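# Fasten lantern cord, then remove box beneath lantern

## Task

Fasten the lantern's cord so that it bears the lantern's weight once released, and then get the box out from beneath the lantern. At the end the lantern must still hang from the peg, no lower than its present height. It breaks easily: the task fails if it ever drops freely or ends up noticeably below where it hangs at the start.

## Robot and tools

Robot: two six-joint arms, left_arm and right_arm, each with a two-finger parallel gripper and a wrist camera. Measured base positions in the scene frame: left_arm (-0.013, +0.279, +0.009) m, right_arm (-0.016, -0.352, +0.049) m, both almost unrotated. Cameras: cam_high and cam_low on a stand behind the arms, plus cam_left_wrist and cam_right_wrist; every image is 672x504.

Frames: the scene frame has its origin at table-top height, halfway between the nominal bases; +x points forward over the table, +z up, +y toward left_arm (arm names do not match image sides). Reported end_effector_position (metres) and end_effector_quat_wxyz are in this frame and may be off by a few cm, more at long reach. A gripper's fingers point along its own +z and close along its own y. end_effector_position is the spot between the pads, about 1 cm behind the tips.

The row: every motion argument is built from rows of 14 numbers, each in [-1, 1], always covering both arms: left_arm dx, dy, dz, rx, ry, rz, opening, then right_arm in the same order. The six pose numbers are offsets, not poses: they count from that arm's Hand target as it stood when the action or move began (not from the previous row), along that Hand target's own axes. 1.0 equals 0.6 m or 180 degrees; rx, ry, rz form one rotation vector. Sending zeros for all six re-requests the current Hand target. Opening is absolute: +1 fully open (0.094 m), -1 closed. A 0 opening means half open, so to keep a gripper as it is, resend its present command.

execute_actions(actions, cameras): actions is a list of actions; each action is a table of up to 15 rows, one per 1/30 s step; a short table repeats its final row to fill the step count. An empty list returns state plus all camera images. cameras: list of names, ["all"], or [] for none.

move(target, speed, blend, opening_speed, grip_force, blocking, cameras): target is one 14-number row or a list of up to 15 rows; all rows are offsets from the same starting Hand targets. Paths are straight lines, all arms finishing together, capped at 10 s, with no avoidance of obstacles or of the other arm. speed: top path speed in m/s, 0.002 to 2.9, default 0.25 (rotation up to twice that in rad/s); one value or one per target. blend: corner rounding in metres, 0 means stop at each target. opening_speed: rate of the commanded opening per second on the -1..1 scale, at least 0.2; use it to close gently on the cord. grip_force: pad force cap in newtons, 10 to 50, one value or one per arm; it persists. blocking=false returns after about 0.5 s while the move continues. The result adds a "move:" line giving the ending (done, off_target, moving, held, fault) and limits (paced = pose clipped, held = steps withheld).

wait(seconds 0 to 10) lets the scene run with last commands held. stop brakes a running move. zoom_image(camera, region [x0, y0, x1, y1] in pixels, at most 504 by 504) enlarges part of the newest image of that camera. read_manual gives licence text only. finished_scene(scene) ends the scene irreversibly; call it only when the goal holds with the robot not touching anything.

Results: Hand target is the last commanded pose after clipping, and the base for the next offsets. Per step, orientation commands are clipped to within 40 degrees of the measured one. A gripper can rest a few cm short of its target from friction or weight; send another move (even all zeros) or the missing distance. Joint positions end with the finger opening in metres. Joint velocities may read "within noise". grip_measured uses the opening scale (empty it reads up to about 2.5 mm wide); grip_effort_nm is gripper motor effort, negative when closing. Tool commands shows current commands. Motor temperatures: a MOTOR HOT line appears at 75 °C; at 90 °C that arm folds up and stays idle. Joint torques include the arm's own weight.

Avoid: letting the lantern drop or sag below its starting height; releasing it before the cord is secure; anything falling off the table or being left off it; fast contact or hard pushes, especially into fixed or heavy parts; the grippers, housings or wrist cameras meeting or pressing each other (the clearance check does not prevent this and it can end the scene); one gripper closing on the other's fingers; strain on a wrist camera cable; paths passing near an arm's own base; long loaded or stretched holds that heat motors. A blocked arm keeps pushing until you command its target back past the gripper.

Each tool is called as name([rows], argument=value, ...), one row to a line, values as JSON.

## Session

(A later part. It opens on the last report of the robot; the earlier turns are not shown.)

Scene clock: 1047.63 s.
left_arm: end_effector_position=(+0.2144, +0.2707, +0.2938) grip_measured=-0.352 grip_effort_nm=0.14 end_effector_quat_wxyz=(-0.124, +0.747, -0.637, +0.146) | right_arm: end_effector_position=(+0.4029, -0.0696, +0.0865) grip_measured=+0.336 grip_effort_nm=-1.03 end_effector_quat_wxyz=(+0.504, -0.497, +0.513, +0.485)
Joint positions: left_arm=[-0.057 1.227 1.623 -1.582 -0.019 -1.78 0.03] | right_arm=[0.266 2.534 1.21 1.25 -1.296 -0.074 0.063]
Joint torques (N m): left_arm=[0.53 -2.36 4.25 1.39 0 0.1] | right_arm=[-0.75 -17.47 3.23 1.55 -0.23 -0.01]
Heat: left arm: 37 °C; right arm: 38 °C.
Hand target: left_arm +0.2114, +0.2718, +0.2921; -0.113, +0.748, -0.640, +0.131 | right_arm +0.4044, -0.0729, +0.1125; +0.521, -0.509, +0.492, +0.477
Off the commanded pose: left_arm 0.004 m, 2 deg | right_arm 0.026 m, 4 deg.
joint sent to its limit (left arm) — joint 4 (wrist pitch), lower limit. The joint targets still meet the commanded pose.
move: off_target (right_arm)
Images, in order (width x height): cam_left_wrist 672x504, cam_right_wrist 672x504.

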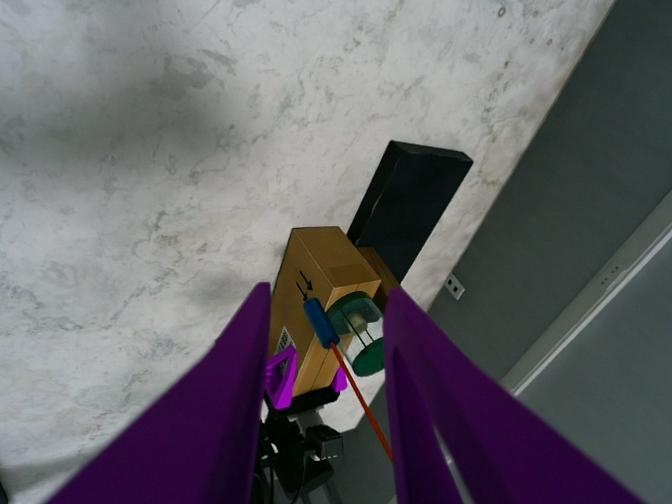

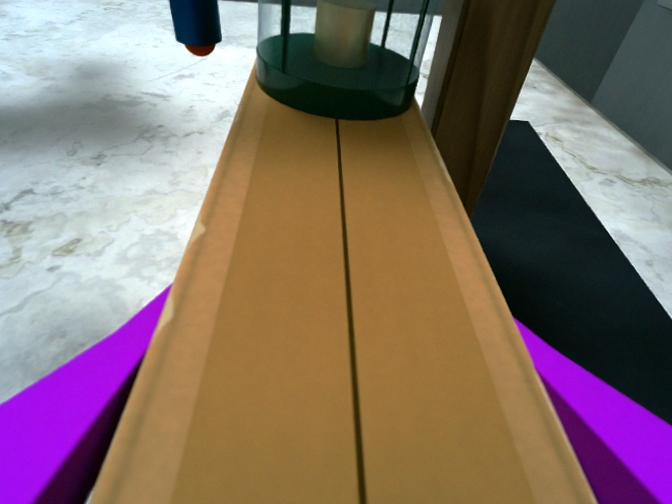

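move([
  [0,0,0,0,0,0,-0.35,-0.02,0,0,0,-0.028,0,0.25],
], speed=0.05, cameras=["cam_left_wrist","cam_low","cam_right_wrist"])

zoom_image(camera="cam_low", region=[270, 170, 380, 290])

zoom_image(camera="cam_left_wrist", region=[240, 200, 440, 420])

Scene clock: 1058.73 s.
left_arm: end_effector_position=(+0.2144, +0.2707, +0.2938) grip_measured=-0.352 grip_effort_nm=0.14 end_effector_quat_wxyz=(-0.124, +0.747, -0.637, +0.146) | right_arm: end_effector_position=(+0.3968, -0.0699, +0.1086) grip_measured=+0.336 grip_effort_nm=-1.03 end_effector_quat_wxyz=(+0.502, -0.479, +0.502, +0.517)
Joint positions: left_arm=[-0.057 1.227 1.623 -1.582 -0.019 -1.78 0.03] | right_arm=[0.266 2.545 1.21 1.484 -1.32 0.182 0.063]
Joint torques (N m): left_arm=[0.53 -2.41 4.25 1.37 0.01 0.1] | right_arm=[-0.73 -12.67 4.97 2.17 0.2 0.06]
Motor temperatures (°C): left_arm=[22 27 37 35 23 23 23] | right_arm=[23 42 29 26 22 21 26]
Heat: left arm: 37 °C; right arm: 42 °C.
Hand target: left_arm +0.2114, +0.2718, +0.2921; -0.113, +0.748, -0.640, +0.131 | right_arm +0.4037, -0.0728, +0.1245; +0.542, -0.488, +0.468, +0.499
Off the commanded pose: left_arm 0.004 m, 2 deg | right_arm 0.018 m, 6 deg.
joint sent to its limit (left arm) — joint 4 (wrist pitch), lower limit. The joint targets still meet the commanded pose.
joint sent to its limit (right arm) — joint 4 (wrist pitch), upper limit. The joint targets still meet the commanded pose.
move: off_target (right_arm)
Images, in order (width x height): cam_low 672x504, cam_left_wrist 672x504, cam_right_wrist 672x504.

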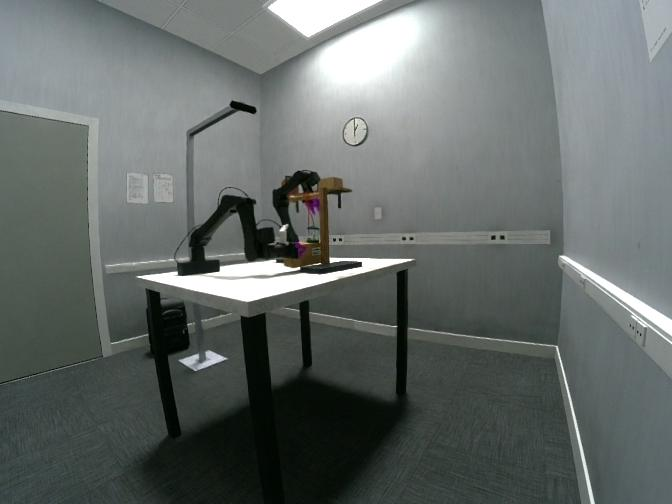

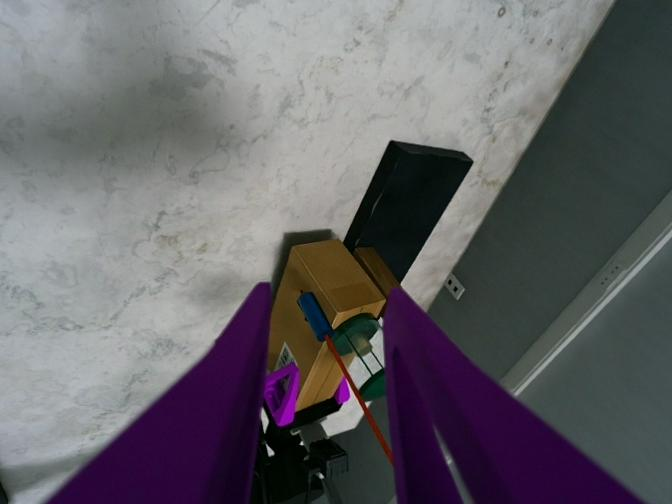

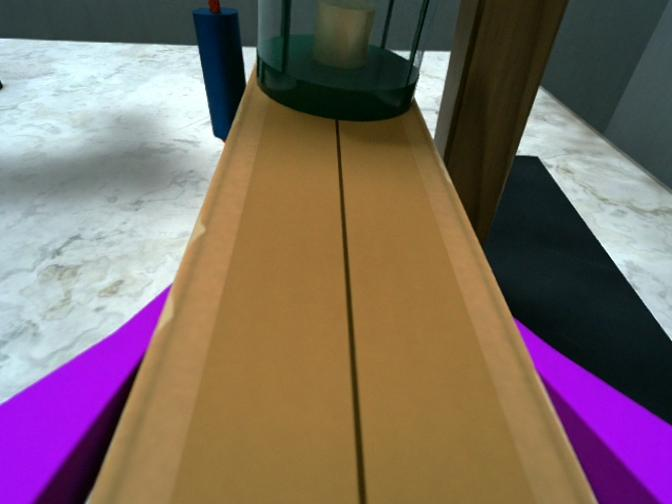

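Scaled by 4.200 from the camera's 672x504 image, which has a finer 960x720 frame.

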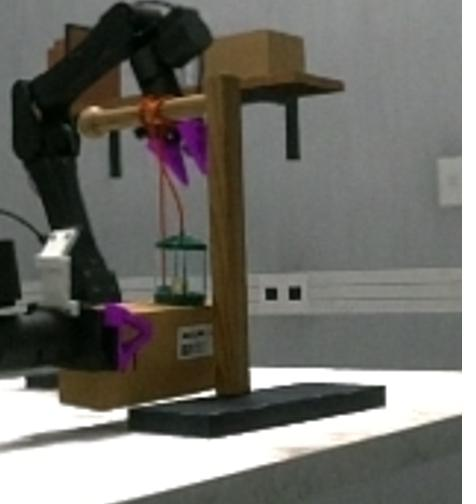

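Scaled by 2.291 from the camera's 672x504 image, which has a finer 960x720 frame.

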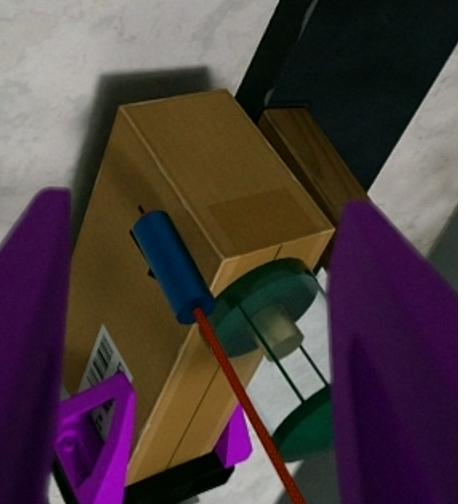

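move([
  [0.188,0.011,0.24,0.331,-0.283,0.472,0.1,0,0,0,0,0,0,0.25],
  [0.367,0.051,0.298,0.331,-0.283,0.472,0.1,0,0,0,0,0,0,0.25],
], speed=0.2, cameras=["cam_left_wrist","cam_right_wrist","cam_high"])

Scene clock: 1090.00 s.
left_arm: end_effector_position=(+0.2745, +0.0511, +0.1143) grip_measured=+0.098 grip_effort_nm=0.14 end_effector_quat_wxyz=(+0.692, +0.028, +0.721, +0.020) | right_arm: end_effector_position=(+0.3968, -0.0699, +0.1086) grip_measured=+0.336 grip_effort_nm=-1.03 end_effector_quat_wxyz=(+0.501, -0.479, +0.502, +0.517)
Joint positions: left_arm=[-1.132 1.948 0.39 1.461 -1.119 -0.02 0.052] | right_arm=[0.266 2.545 1.21 1.484 -1.32 0.183 0.063]
Joint torques (N m): left_arm=[-0.13 -5.52 3.59 2.81 -0.2 0.03] | right_arm=[-0.73 -12.68 5 2.15 0.2 0.05]
Heat: left arm: 38 °C; right arm: 41 °C.
Hand target: left_arm +0.2759, +0.0496, +0.1252; +0.707, +0.000, +0.707, +0.000 | right_arm +0.4038, -0.0728, +0.1245; +0.542, -0.488, +0.468, +0.499
Off the commanded pose: left_arm 0.011 m, 5 deg | right_arm 0.018 m, 6 deg.
joint sent to its limit (right arm) — joint 4 (wrist pitch), upper limit. The joint targets still meet the commanded pose.
move: off_target (left_arm, right_arm)
Images, in order (width x height): cam_high 672x504, cam_left_wrist 672x504, cam_right_wrist 672x504.

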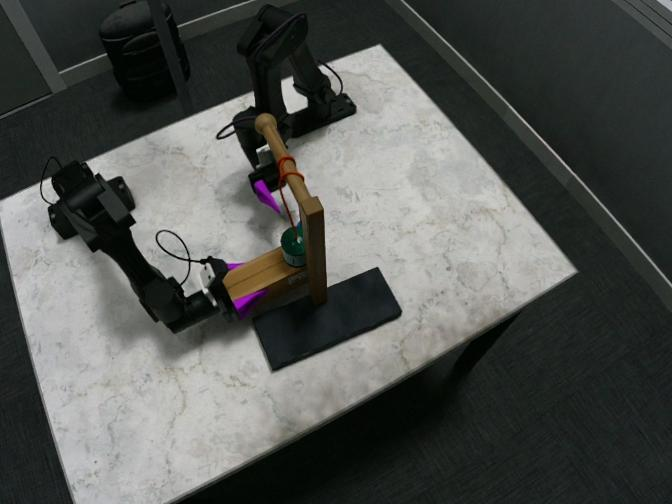

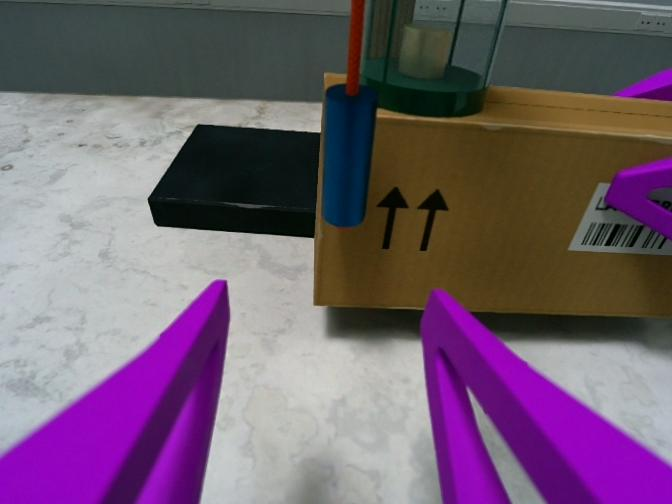

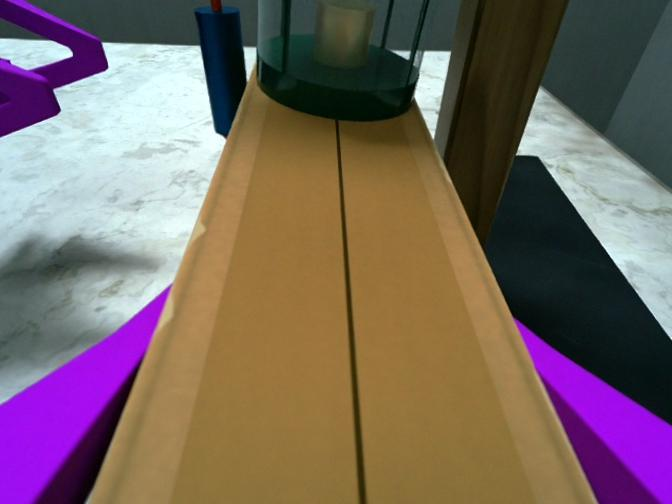

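move(target=[0.012,-0.011,0.105,0,0,0,0.1,0,0,0,0,0,0,0.25], speed=0.06, cameras=["cam_left_wrist","cam_high"])

Scene clock: 1112.90 s.
left_arm: end_effector_position=(+0.3357, +0.0474, +0.1116) grip_measured=+0.098 grip_effort_nm=0.14 end_effector_quat_wxyz=(+0.697, +0.009, +0.717, +0.015) | right_arm: end_effector_position=(+0.3968, -0.0699, +0.1086) grip_measured=+0.336 grip_effort_nm=-1.03 end_effector_quat_wxyz=(+0.501, -0.479, +0.502, +0.517)
Joint positions: left_arm=[-0.949 2.054 0.545 1.46 -0.957 -0.006 0.052] | right_arm=[0.266 2.545 1.21 1.484 -1.32 0.183 0.063]
Joint torques (N m): left_arm=[0.35 -6.69 4.29 2.5 0.09 0.06] | right_arm=[-0.72 -12.67 4.98 2.15 0.2 0.05]
Motor temperatures (°C): left_arm=[22 27 37 41 23 23 23] | right_arm=[23 42 30 31 22 21 27]
Heat: left arm: 41 °C; right arm: 42 °C.
Hand target: left_arm +0.3390, +0.0431, +0.1179; +0.707, +0.000, +0.707, +0.000 | right_arm +0.4038, -0.0728, +0.1245; +0.542, -0.488, +0.468, +0.499
Off the commanded pose: left_arm 0.008 m, 3 deg | right_arm 0.018 m, 6 deg.
joint sent to its limit (right arm) — joint 4 (wrist pitch), upper limit. The joint targets still meet the commanded pose.
move: off_target (left_arm, right_arm)
Images, in order (width x height): cam_high 672x504, cam_left_wrist 672x504.

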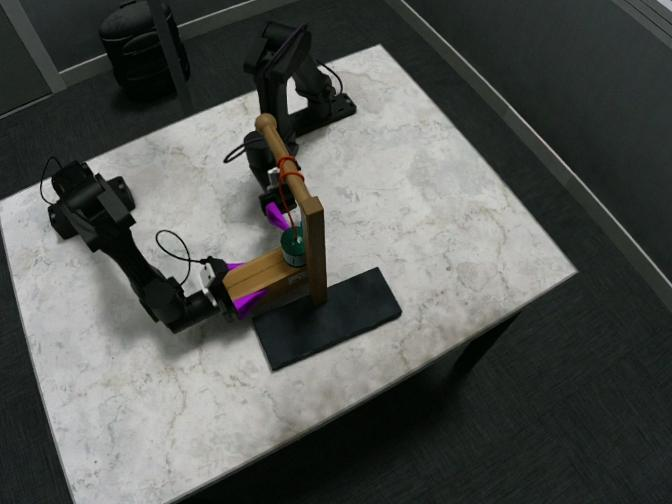

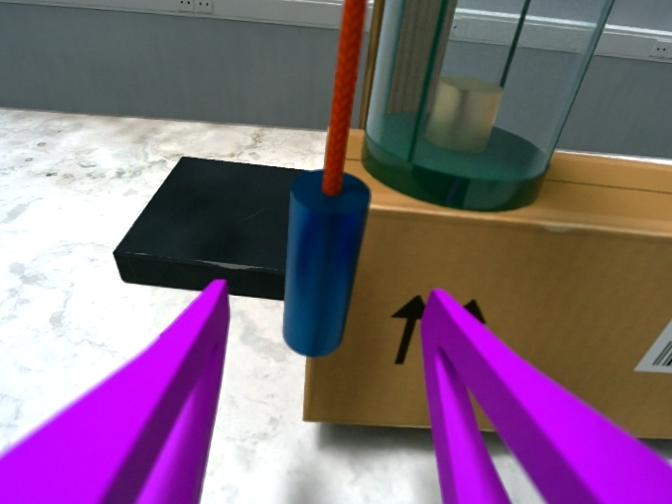

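move([
  [-0.012,0.002,0.008,0,0,0,0.1,0,0,0,0,0,0,0.25],
  [-0.012,0.002,0.008,0,0,0,-0.85,0,0,0,0,0,0,0.25],
], speed=0.05, opening_speed=0.7, cameras=["cam_left_wrist"])

move(target=[0.06,0.02,0,0,0,0,-0.85,0,0,0,0,0,0,0.25], speed=0.04, cameras=["all"])

Scene clock: 1128.17 s.
left_arm: end_effector_position=(+0.3399, +0.0480, +0.1126) grip_measured=-0.658 grip_effort_nm=-0.99 end_effector_quat_wxyz=(+0.697, +0.010, +0.716, +0.014) | right_arm: end_effector_position=(+0.3968, -0.0699, +0.1086) grip_measured=+0.336 grip_effort_nm=-1.03 end_effector_quat_wxyz=(+0.501, -0.479, +0.502, +0.517)
Joint positions: left_arm=[-0.935 2.054 0.551 1.458 -0.94 -0.004 0.016] | right_arm=[0.266 2.545 1.21 1.484 -1.32 0.183 0.063]
Joint torques (N m): left_arm=[0.53 -9.52 4.36 2.19 0.11 0.04] | right_arm=[-0.73 -12.67 4.98 2.15 0.2 0.05]
Heat: left arm: 41 °C; right arm: 42 °C.
Hand target: left_arm +0.3438, +0.0443, +0.1251; +0.707, +0.000, +0.707, +0.000 | right_arm +0.4038, -0.0728, +0.1245; +0.542, -0.488, +0.468, +0.499
Off the commanded pose: left_arm 0.014 m, 2 deg | right_arm 0.018 m, 6 deg.
joint sent to its limit (right arm) — joint 4 (wrist pitch), upper limit. The joint targets still meet the commanded pose.
move: off_target (left_arm, right_arm); target 2's new opening was sent with left_arm's hand 0.014 m and 2 deg from that target
Images, in order (width x height): cam_left_wrist 672x504.

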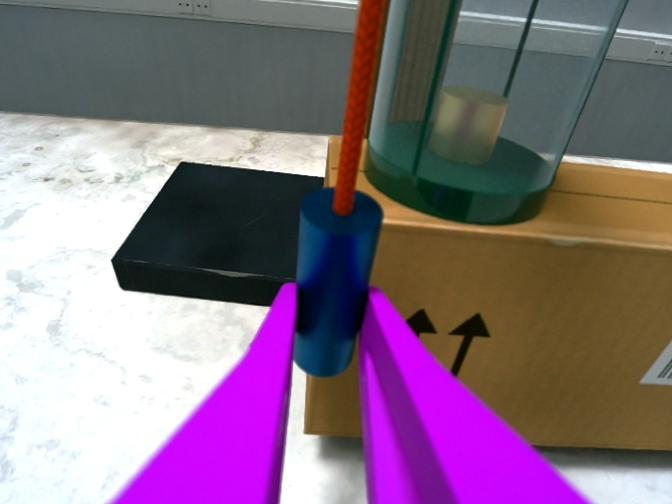

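Scene clock: 1129.57 s.
left_arm: end_effector_position=(+0.3435, +0.0547, +0.0845) grip_measured=-0.659 grip_effort_nm=-1.00 end_effector_quat_wxyz=(+0.681, +0.015, +0.731, +0.025) | right_arm: end_effector_position=(+0.3967, -0.0699, +0.1089) grip_measured=+0.336 grip_effort_nm=-1.03 end_effector_quat_wxyz=(+0.502, -0.480, +0.501, +0.516)
Joint positions: left_arm=[-0.914 2.131 0.551 1.464 -0.925 -0.037 0.016] | right_arm=[0.266 2.545 1.21 1.487 -1.32 0.183 0.063]
Joint torques (N m): left_arm=[0.64 -6.04 1.92 3.02 0.08 -0.08] | right_arm=[-0.73 -12.68 5.01 2.12 0.2 0.05]
Heat: left arm: 41 °C; right arm: 42 °C.
Hand target: left_arm +0.3437, +0.0563, +0.0890; +0.707, +0.000, +0.707, +0.000 | right_arm +0.4037, -0.0728, +0.1245; +0.542, -0.488, +0.468, +0.499
Off the commanded pose: left_arm 0.005 m, 5 deg | right_arm 0.017 m, 6 deg.
joint sent to its limit (left arm) — joint 4 (wrist pitch), upper limit. The joint targets still meet the commanded pose.
joint sent to its limit (right arm) — joint 4 (wrist pitch), upper limit. The joint targets still meet the commanded pose.
move: off_target (left_arm, right_arm)

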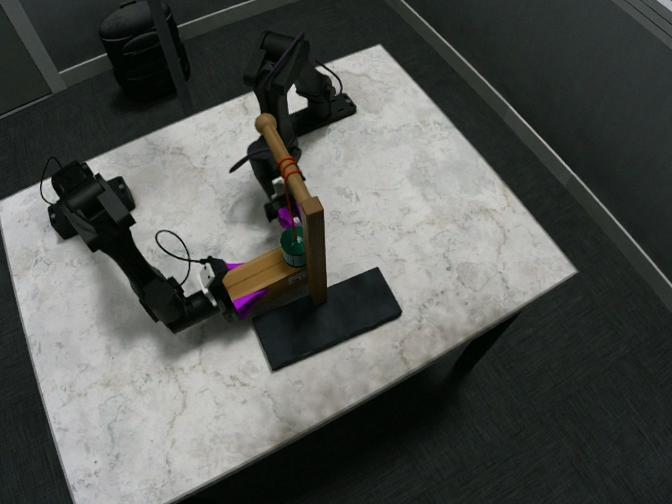

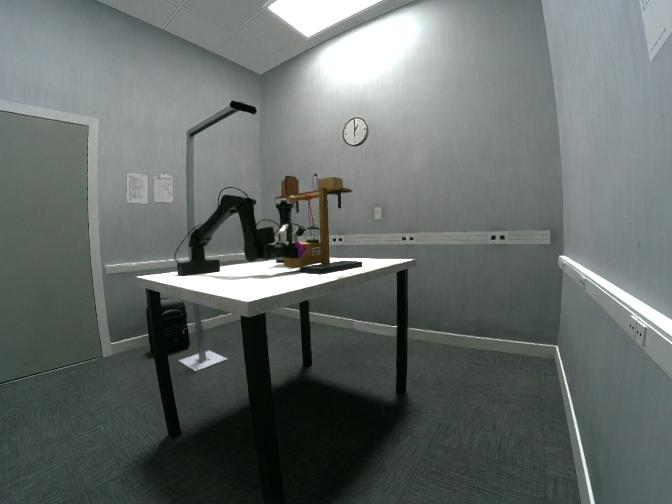

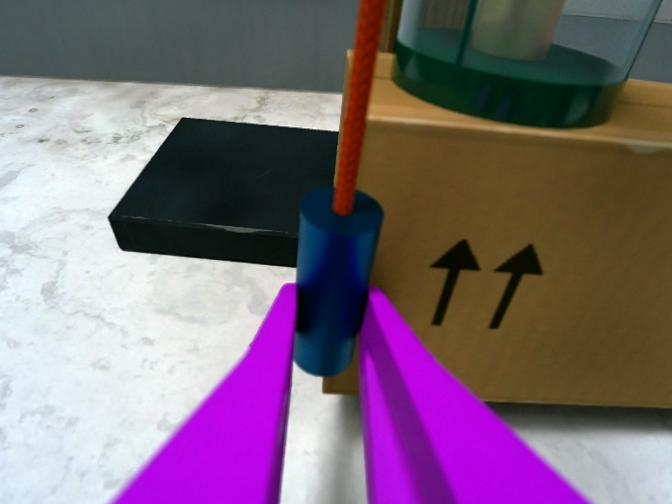

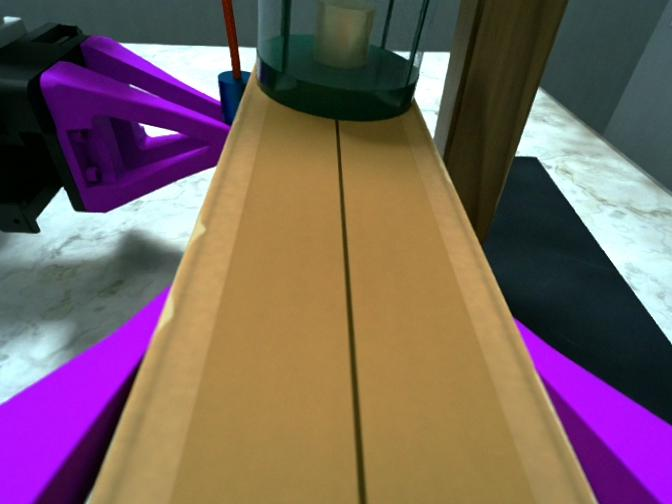

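zoom_image(camera="cam_high", region=[230, 100, 360, 280])

zoom_image(camera="cam_low", region=[260, 160, 380, 280])

Scaled by 2.800 from the camera's 672x504 image, which has a finer 960x720 frame.

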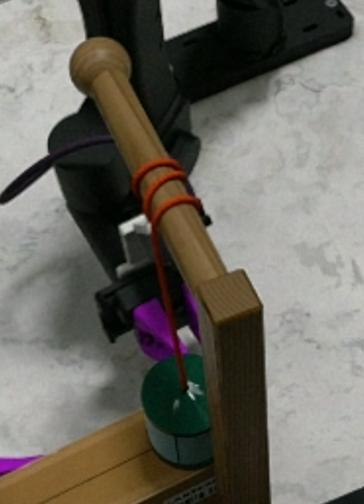

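Scaled by 4.200 from the camera's 672x504 image, which has a finer 960x720 frame.

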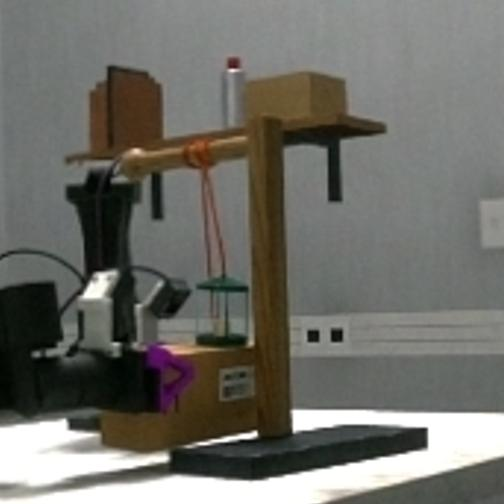

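move(target=[0.04,0.02,0,0,0,0,-0.85,0,0,0,0,0,0,0.25], speed=0.03, cameras=["cam_right_wrist","cam_high","cam_left_wrist"])

zoom_image(camera="cam_high", region=[230, 100, 360, 280])

Scene clock: 1140.60 s.
left_arm: end_effector_position=(+0.3472, +0.0608, +0.0792) grip_measured=-0.659 grip_effort_nm=-1.00 end_effector_quat_wxyz=(+0.679, -0.005, +0.734, +0.015) | right_arm: end_effector_position=(+0.3966, -0.0700, +0.1097) grip_measured=+0.336 grip_effort_nm=-1.03 end_effector_quat_wxyz=(+0.504, -0.481, +0.499, +0.515)
Joint positions: left_arm=[-0.895 2.146 0.551 1.466 -0.919 -0.089 0.016] | right_arm=[0.266 2.545 1.21 1.494 -1.32 0.183 0.063]
Joint torques (N m): left_arm=[1.02 -3.02 0.27 3.02 0.15 -0.12] | right_arm=[-0.72 -12.66 5.01 2.05 0.21 0.05]
Heat: left arm: 45 °C; right arm: 42 °C.
Hand target: left_arm +0.3437, +0.0682, +0.0651; +0.707, +0.000, +0.707, +0.000 | right_arm +0.4037, -0.0728, +0.1245; +0.542, -0.488, +0.468, +0.499
Off the commanded pose: left_arm 0.016 m, 5 deg | right_arm 0.017 m, 6 deg.
joint sent to its limit (left arm) — joint 4 (wrist pitch), upper limit. The joint targets are off in orientation, not in position.
joint sent to its limit (right arm) — joint 4 (wrist pitch), upper limit. The joint targets still meet the commanded pose.
move: off_target (left_arm, right_arm)
Images, in order (width x height): cam_high 672x504, cam_left_wrist 672x504, cam_right_wrist 672x504.

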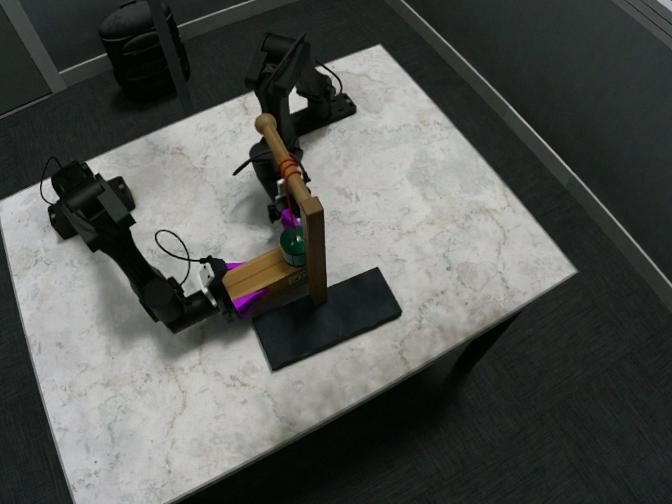

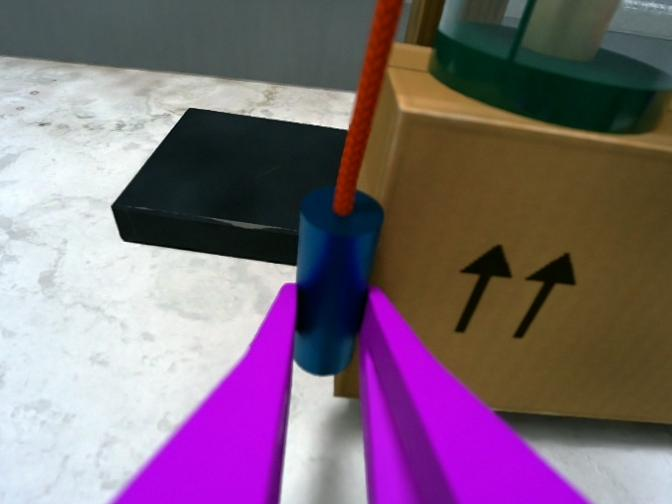

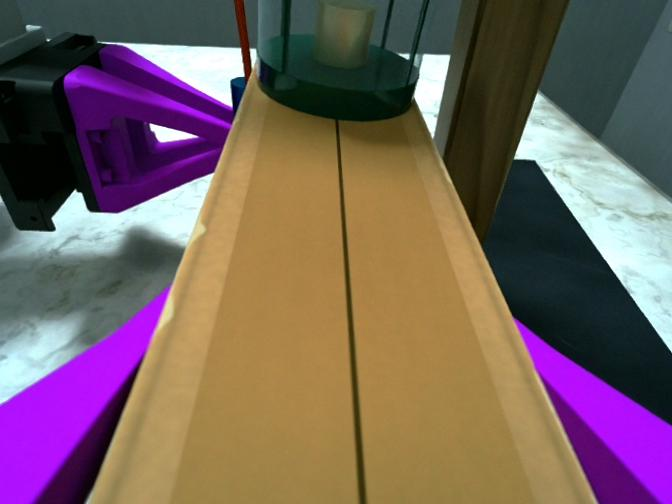

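Scaled by 2.800 from the camera's 672x504 image, which has a finer 960x720 frame.

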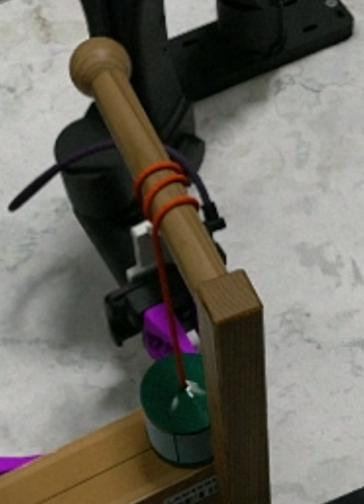

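move(target=[0,0,0,0,0,0,-0.85,0.03,0,0,0,0,0,0.25], speed=0.025, cameras=["cam_right_wrist","cam_high","cam_left_wrist"])

zoom_image(camera="cam_right_wrist", region=[200, 0, 500, 200])

zoom_image(camera="cam_left_wrist", region=[330, 0, 672, 250])

Scene clock: 1149.10 s.
left_arm: end_effector_position=(+0.3473, +0.0600, +0.0791) grip_measured=-0.659 grip_effort_nm=-1.00 end_effector_quat_wxyz=(+0.678, -0.004, +0.734, +0.013) | right_arm: end_effector_position=(+0.3965, -0.0700, +0.0991) grip_measured=+0.336 grip_effort_nm=-1.03 end_effector_quat_wxyz=(+0.509, -0.485, +0.495, +0.511)
Joint positions: left_arm=[-0.895 2.146 0.551 1.466 -0.914 -0.09 0.016] | right_arm=[0.266 2.582 1.222 1.519 -1.32 0.165 0.063]
Joint torques (N m): left_arm=[1.05 -3 0.31 3.02 0.11 -0.09] | right_arm=[-0.47 -11.55 5.68 1.82 0.23 -0.05]
Motor temperatures (°C): left_arm=[22 28 36 48 23 23 24] | right_arm=[23 42 30 33 22 21 27]
Heat: left arm: 48 °C; right arm: 42 °C.
Hand target: left_arm +0.3437, +0.0682, +0.0651; +0.707, +0.000, +0.707, +0.000 | right_arm +0.4049, -0.0713, +0.1066; +0.542, -0.488, +0.468, +0.499
Off the commanded pose: left_arm 0.017 m, 5 deg | right_arm 0.011 m, 5 deg.
joint sent to its limit (left arm) — joint 4 (wrist pitch), upper limit. The joint targets are off in orientation, not in position.
joint sent to its limit (right arm) — joint 4 (wrist pitch), upper limit. The joint targets still meet the commanded pose.
move: off_target (left_arm, right_arm)
Images, in order (width x height): cam_high 672x504, cam_left_wrist 672x504, cam_right_wrist 672x504.

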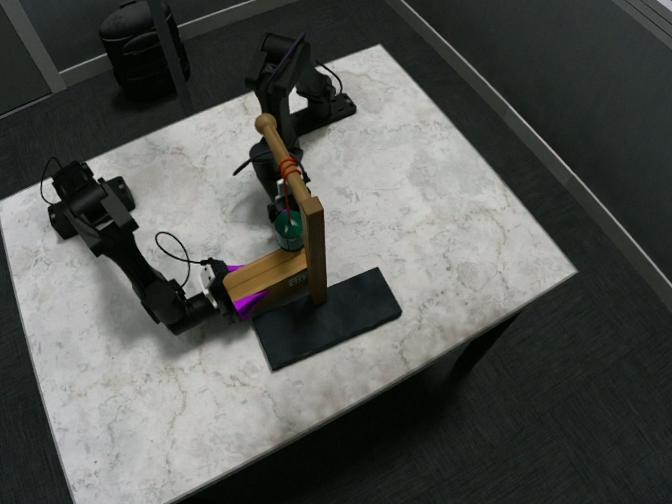

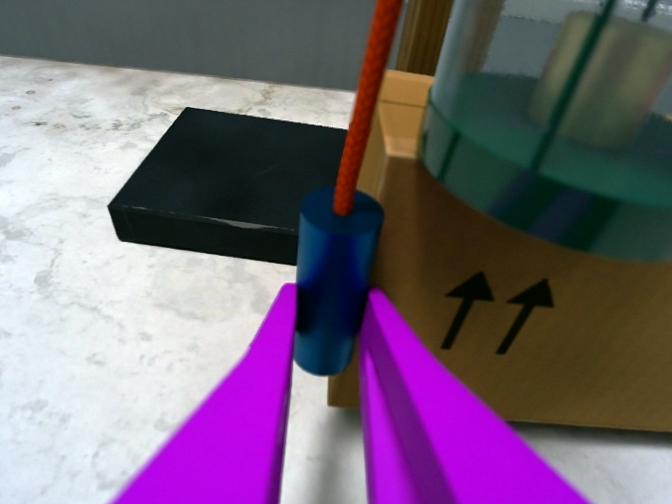

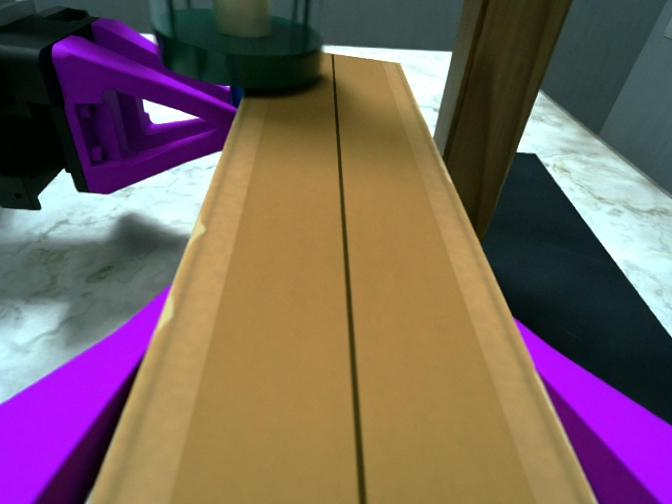

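Scaled by 1.680 from the camera's 672x504 image, which has a finer 960x720 frame.

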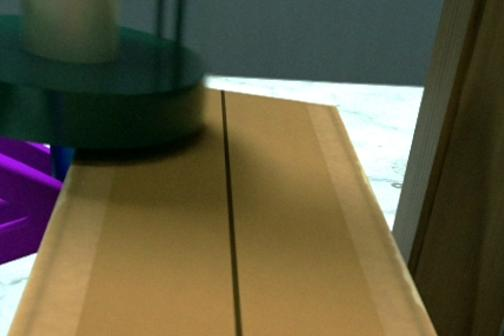

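Scaled by 1.474 from the camera's 672x504 image, which has a finer 960x720 frame.

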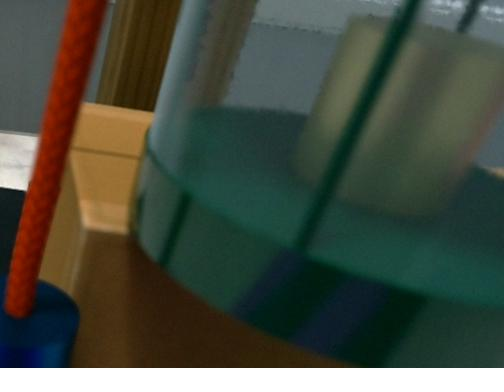

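move(target=[0,0,0,0,0,0,-0.85,0.03,0,0,0,0,0,0.25], speed=0.03, cameras=["cam_right_wrist","cam_high","cam_left_wrist","cam_low"])

zoom_image(camera="cam_low", region=[260, 160, 380, 280])

Scene clock: 1156.00 s.
left_arm: end_effector_position=(+0.3472, +0.0600, +0.0788) grip_measured=-0.659 grip_effort_nm=-1.00 end_effector_quat_wxyz=(+0.678, -0.004, +0.735, +0.013) | right_arm: end_effector_position=(+0.3996, -0.0693, +0.0850) grip_measured=+0.336 grip_effort_nm=-1.03 end_effector_quat_wxyz=(+0.511, -0.489, +0.493, +0.506)
Joint positions: left_arm=[-0.895 2.147 0.551 1.466 -0.914 -0.09 0.016] | right_arm=[0.266 2.629 1.254 1.52 -1.32 0.14 0.063]
Joint torques (N m): left_arm=[1.01 -3.04 0.29 3.02 0.11 -0.11] | right_arm=[-0.24 -11.26 5.33 1.81 0.22 -0.04]
Heat: left arm: 49 °C; right arm: 40 °C.
Hand target: left_arm +0.3437, +0.0682, +0.0650; +0.707, +0.000, +0.707, +0.000 | right_arm +0.4060, -0.0698, +0.0888; +0.542, -0.488, +0.468, +0.499
Off the commanded pose: left_arm 0.016 m, 5 deg | right_arm 0.007 m, 5 deg.
joint sent to its limit (left arm) — joint 4 (wrist pitch), upper limit. The joint targets are off in orientation, not in position.
joint sent to its limit (right arm) — joint 4 (wrist pitch), upper limit. The joint targets still meet the commanded pose.
move: off_target (left_arm, right_arm)

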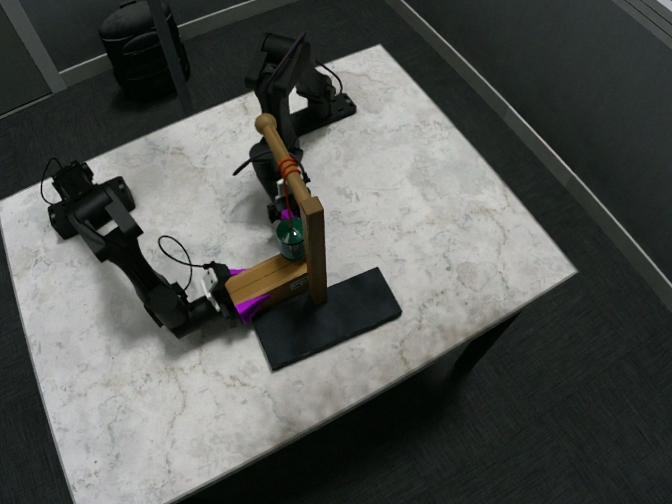

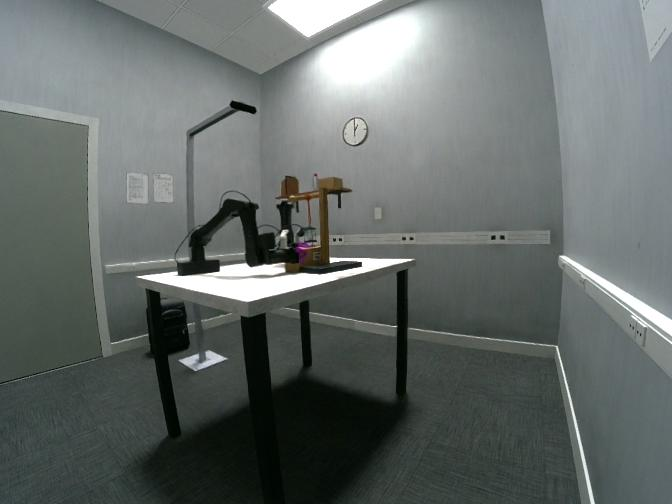

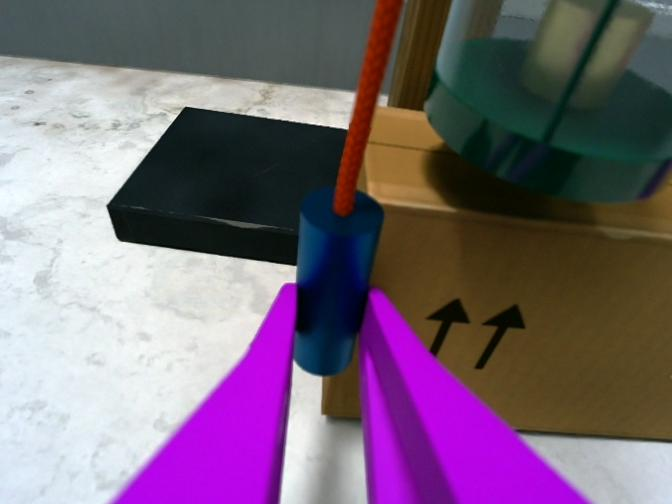

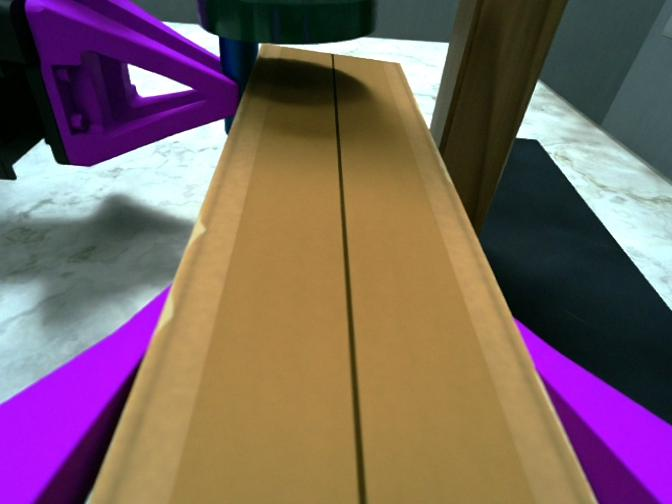

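Scaled by 4.200 from the camera's 672x504 image, which has a finer 960x720 frame.

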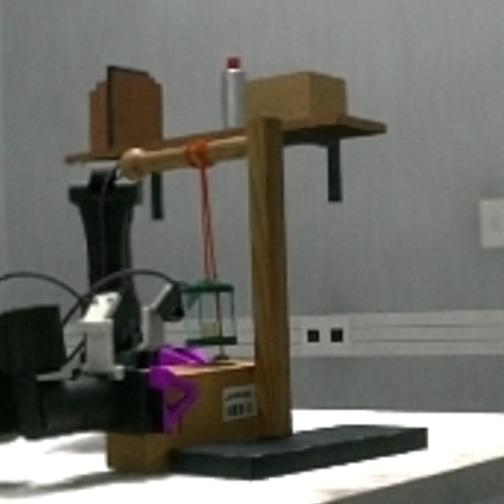

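move(target=[-0.035,-0.01,0,0,0,0,-0.85,0,0,0,0,0,0,0.25], speed=0.02, cameras=["cam_right_wrist","cam_high","cam_left_wrist"])

zoom_image(camera="cam_high", region=[230, 100, 360, 280])

Scene clock: 1166.10 s.
left_arm: end_effector_position=(+0.3473, +0.0599, +0.0799) grip_measured=-0.659 grip_effort_nm=-1.00 end_effector_quat_wxyz=(+0.679, +0.006, +0.734, +0.022) | right_arm: end_effector_position=(+0.3996, -0.0693, +0.0850) grip_measured=+0.336 grip_effort_nm=-1.03 end_effector_quat_wxyz=(+0.512, -0.489, +0.493, +0.506)
Joint positions: left_arm=[-0.895 2.144 0.551 1.466 -0.914 -0.061 0.016] | right_arm=[0.266 2.629 1.254 1.52 -1.32 0.139 0.063]
Joint torques (N m): left_arm=[0.02 -7.41 0.72 3.01 0.06 0.04] | right_arm=[-0.24 -11.26 5.33 1.81 0.22 -0.03]
Heat: left arm: 51 °C; right arm: 40 °C.
Hand target: left_arm +0.3437, +0.0622, +0.0861; +0.707, +0.000, +0.707, +0.000 | right_arm +0.4060, -0.0698, +0.0888; +0.542, -0.488, +0.468, +0.499
Off the commanded pose: left_arm 0.007 m, 5 deg | right_arm 0.008 m, 5 deg.
joint sent to its limit (left arm) — joint 4 (wrist pitch), upper limit. The joint targets are off in orientation, not in position.
joint sent to its limit (right arm) — joint 4 (wrist pitch), upper limit. The joint targets still meet the commanded pose.
move: off_target (left_arm, right_arm)
Images, in order (width x height): cam_high 672x504, cam_left_wrist 672x504, cam_right_wrist 672x504.

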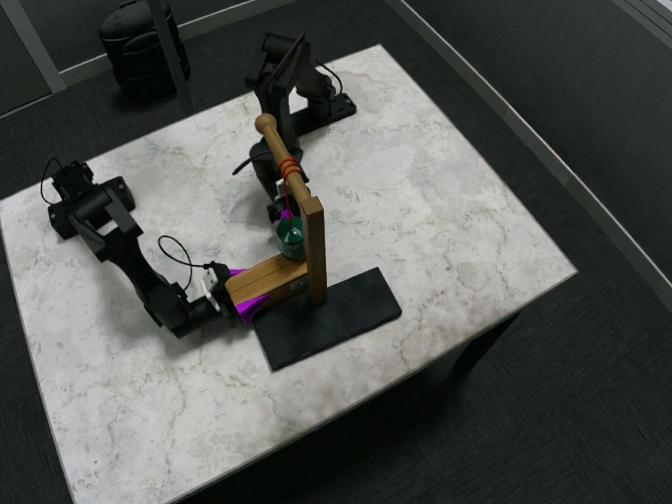

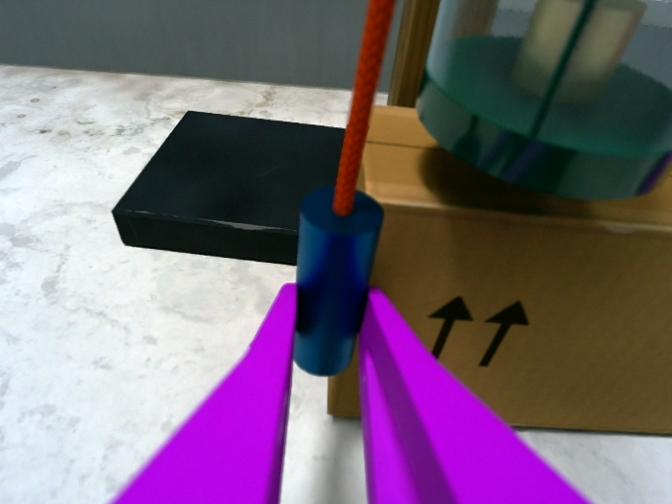

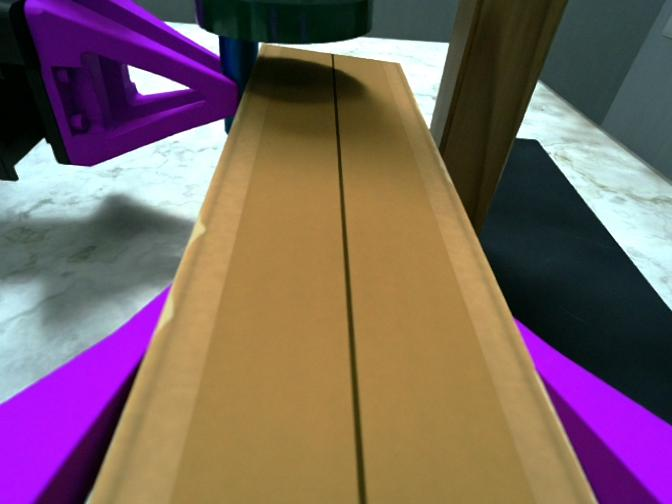

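Scaled by 2.800 from the camera's 672x504 image, which has a finer 960x720 frame.

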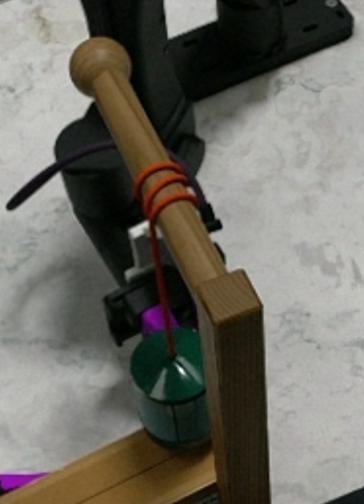

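move(target=[-0.03,-0.01,0,0,0,0,-0.85,0,0,0,0,0,0,0.25], speed=0.02, cameras=["cam_right_wrist","cam_left_wrist"])

wait(seconds=3, cameras=["cam_right_wrist"])

Scene clock: 1171.83 s.
left_arm: end_effector_position=(+0.3453, +0.0593, +0.0816) grip_measured=-0.659 grip_effort_nm=-1.00 end_effector_quat_wxyz=(+0.679, +0.021, +0.733, +0.033) | right_arm: end_effector_position=(+0.3996, -0.0693, +0.0850) grip_measured=+0.336 grip_effort_nm=-1.03 end_effector_quat_wxyz=(+0.512, -0.489, +0.493, +0.506)
Joint positions: left_arm=[-0.9 2.135 0.543 1.465 -0.914 -0.023 0.016] | right_arm=[0.266 2.629 1.254 1.52 -1.32 0.139 0.063]
Joint torques (N m): left_arm=[-0.53 -10.33 1.87 3.04 0.01 0.06] | right_arm=[-0.25 -11.26 5.33 1.82 0.22 -0.03]
Heat: left arm: 52 °C; right arm: 40 °C.
Hand target: left_arm +0.3438, +0.0563, +0.1041; +0.707, +0.000, +0.707, +0.000 | right_arm +0.4060, -0.0698, +0.0888; +0.542, -0.488, +0.468, +0.499
Off the commanded pose: left_arm 0.023 m, 6 deg | right_arm 0.008 m, 5 deg.
joint sent to its limit (left arm) — joint 4 (wrist pitch), upper limit. The joint targets still meet the commanded pose.
joint sent to its limit (right arm) — joint 4 (wrist pitch), upper limit. The joint targets still meet the commanded pose.
move: off_target (left_arm, right_arm)
Images, in order (width x height): cam_left_wrist 672x504, cam_right_wrist 672x504.

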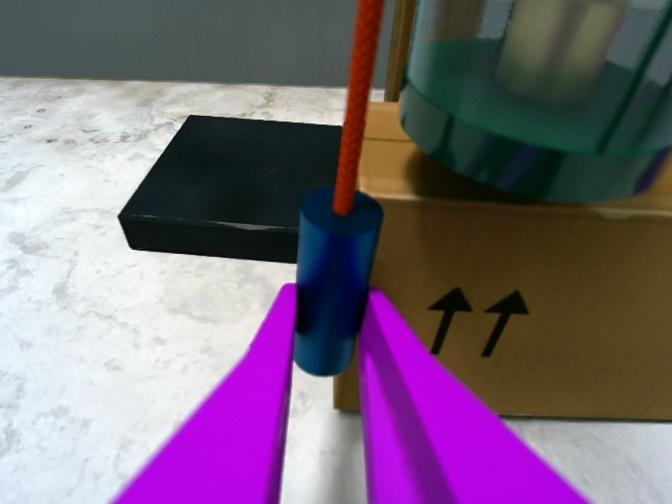

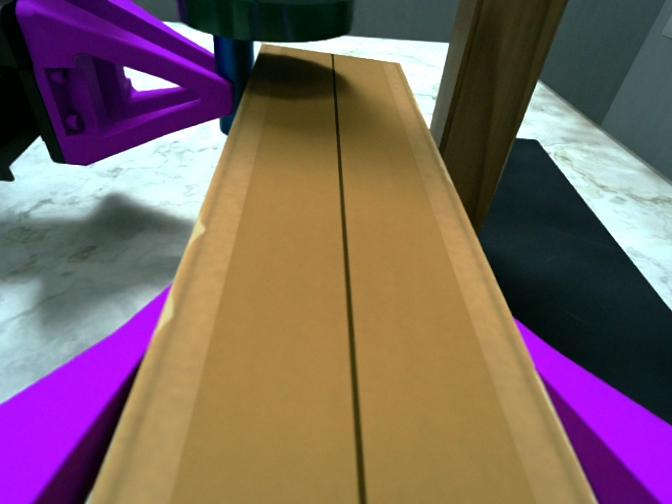

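Scene clock: 1174.83 s.
left_arm: end_effector_position=(+0.3453, +0.0593, +0.0816) grip_measured=-0.659 grip_effort_nm=-1.00 end_effector_quat_wxyz=(+0.679, +0.021, +0.733, +0.033) | right_arm: end_effector_position=(+0.3996, -0.0693, +0.0850) grip_measured=+0.336 grip_effort_nm=-1.03 end_effector_quat_wxyz=(+0.512, -0.489, +0.493, +0.506)
Joint positions: left_arm=[-0.9 2.135 0.543 1.465 -0.914 -0.023 0.016] | right_arm=[0.266 2.629 1.254 1.52 -1.32 0.139 0.063]
Joint torques (N m): left_arm=[-0.53 -10.35 1.89 3.03 0.01 0.05] | right_arm=[-0.24 -11.26 5.31 1.81 0.22 -0.03]
Heat: left arm: 52 °C; right arm: 40 °C.
Hand target: left_arm +0.3438, +0.0563, +0.1041; +0.707, +0.000, +0.707, +0.000 | right_arm +0.4060, -0.0698, +0.0888; +0.542, -0.488, +0.468, +0.499
Tool commands: left_gripper/opening=-0.85 right_gripper/opening=+0.25
Off the commanded pose: left_arm 0.023 m, 6 deg | right_arm 0.008 m, 5 deg.
wait: 3.00 s; at rest by 0.17 s
Images, in order (width x height): cam_right_wrist 672x504.

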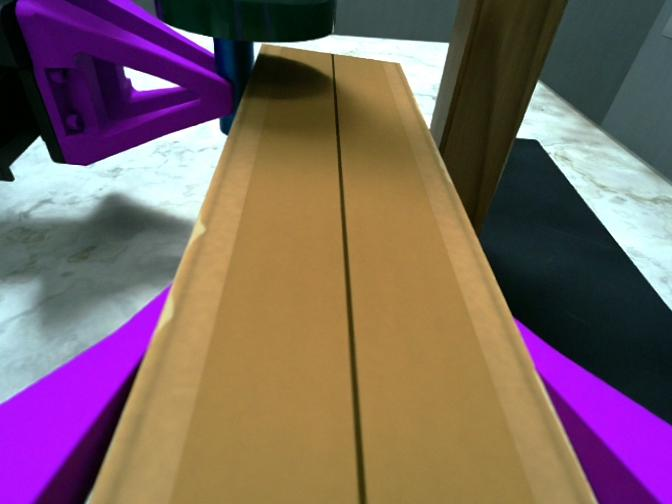

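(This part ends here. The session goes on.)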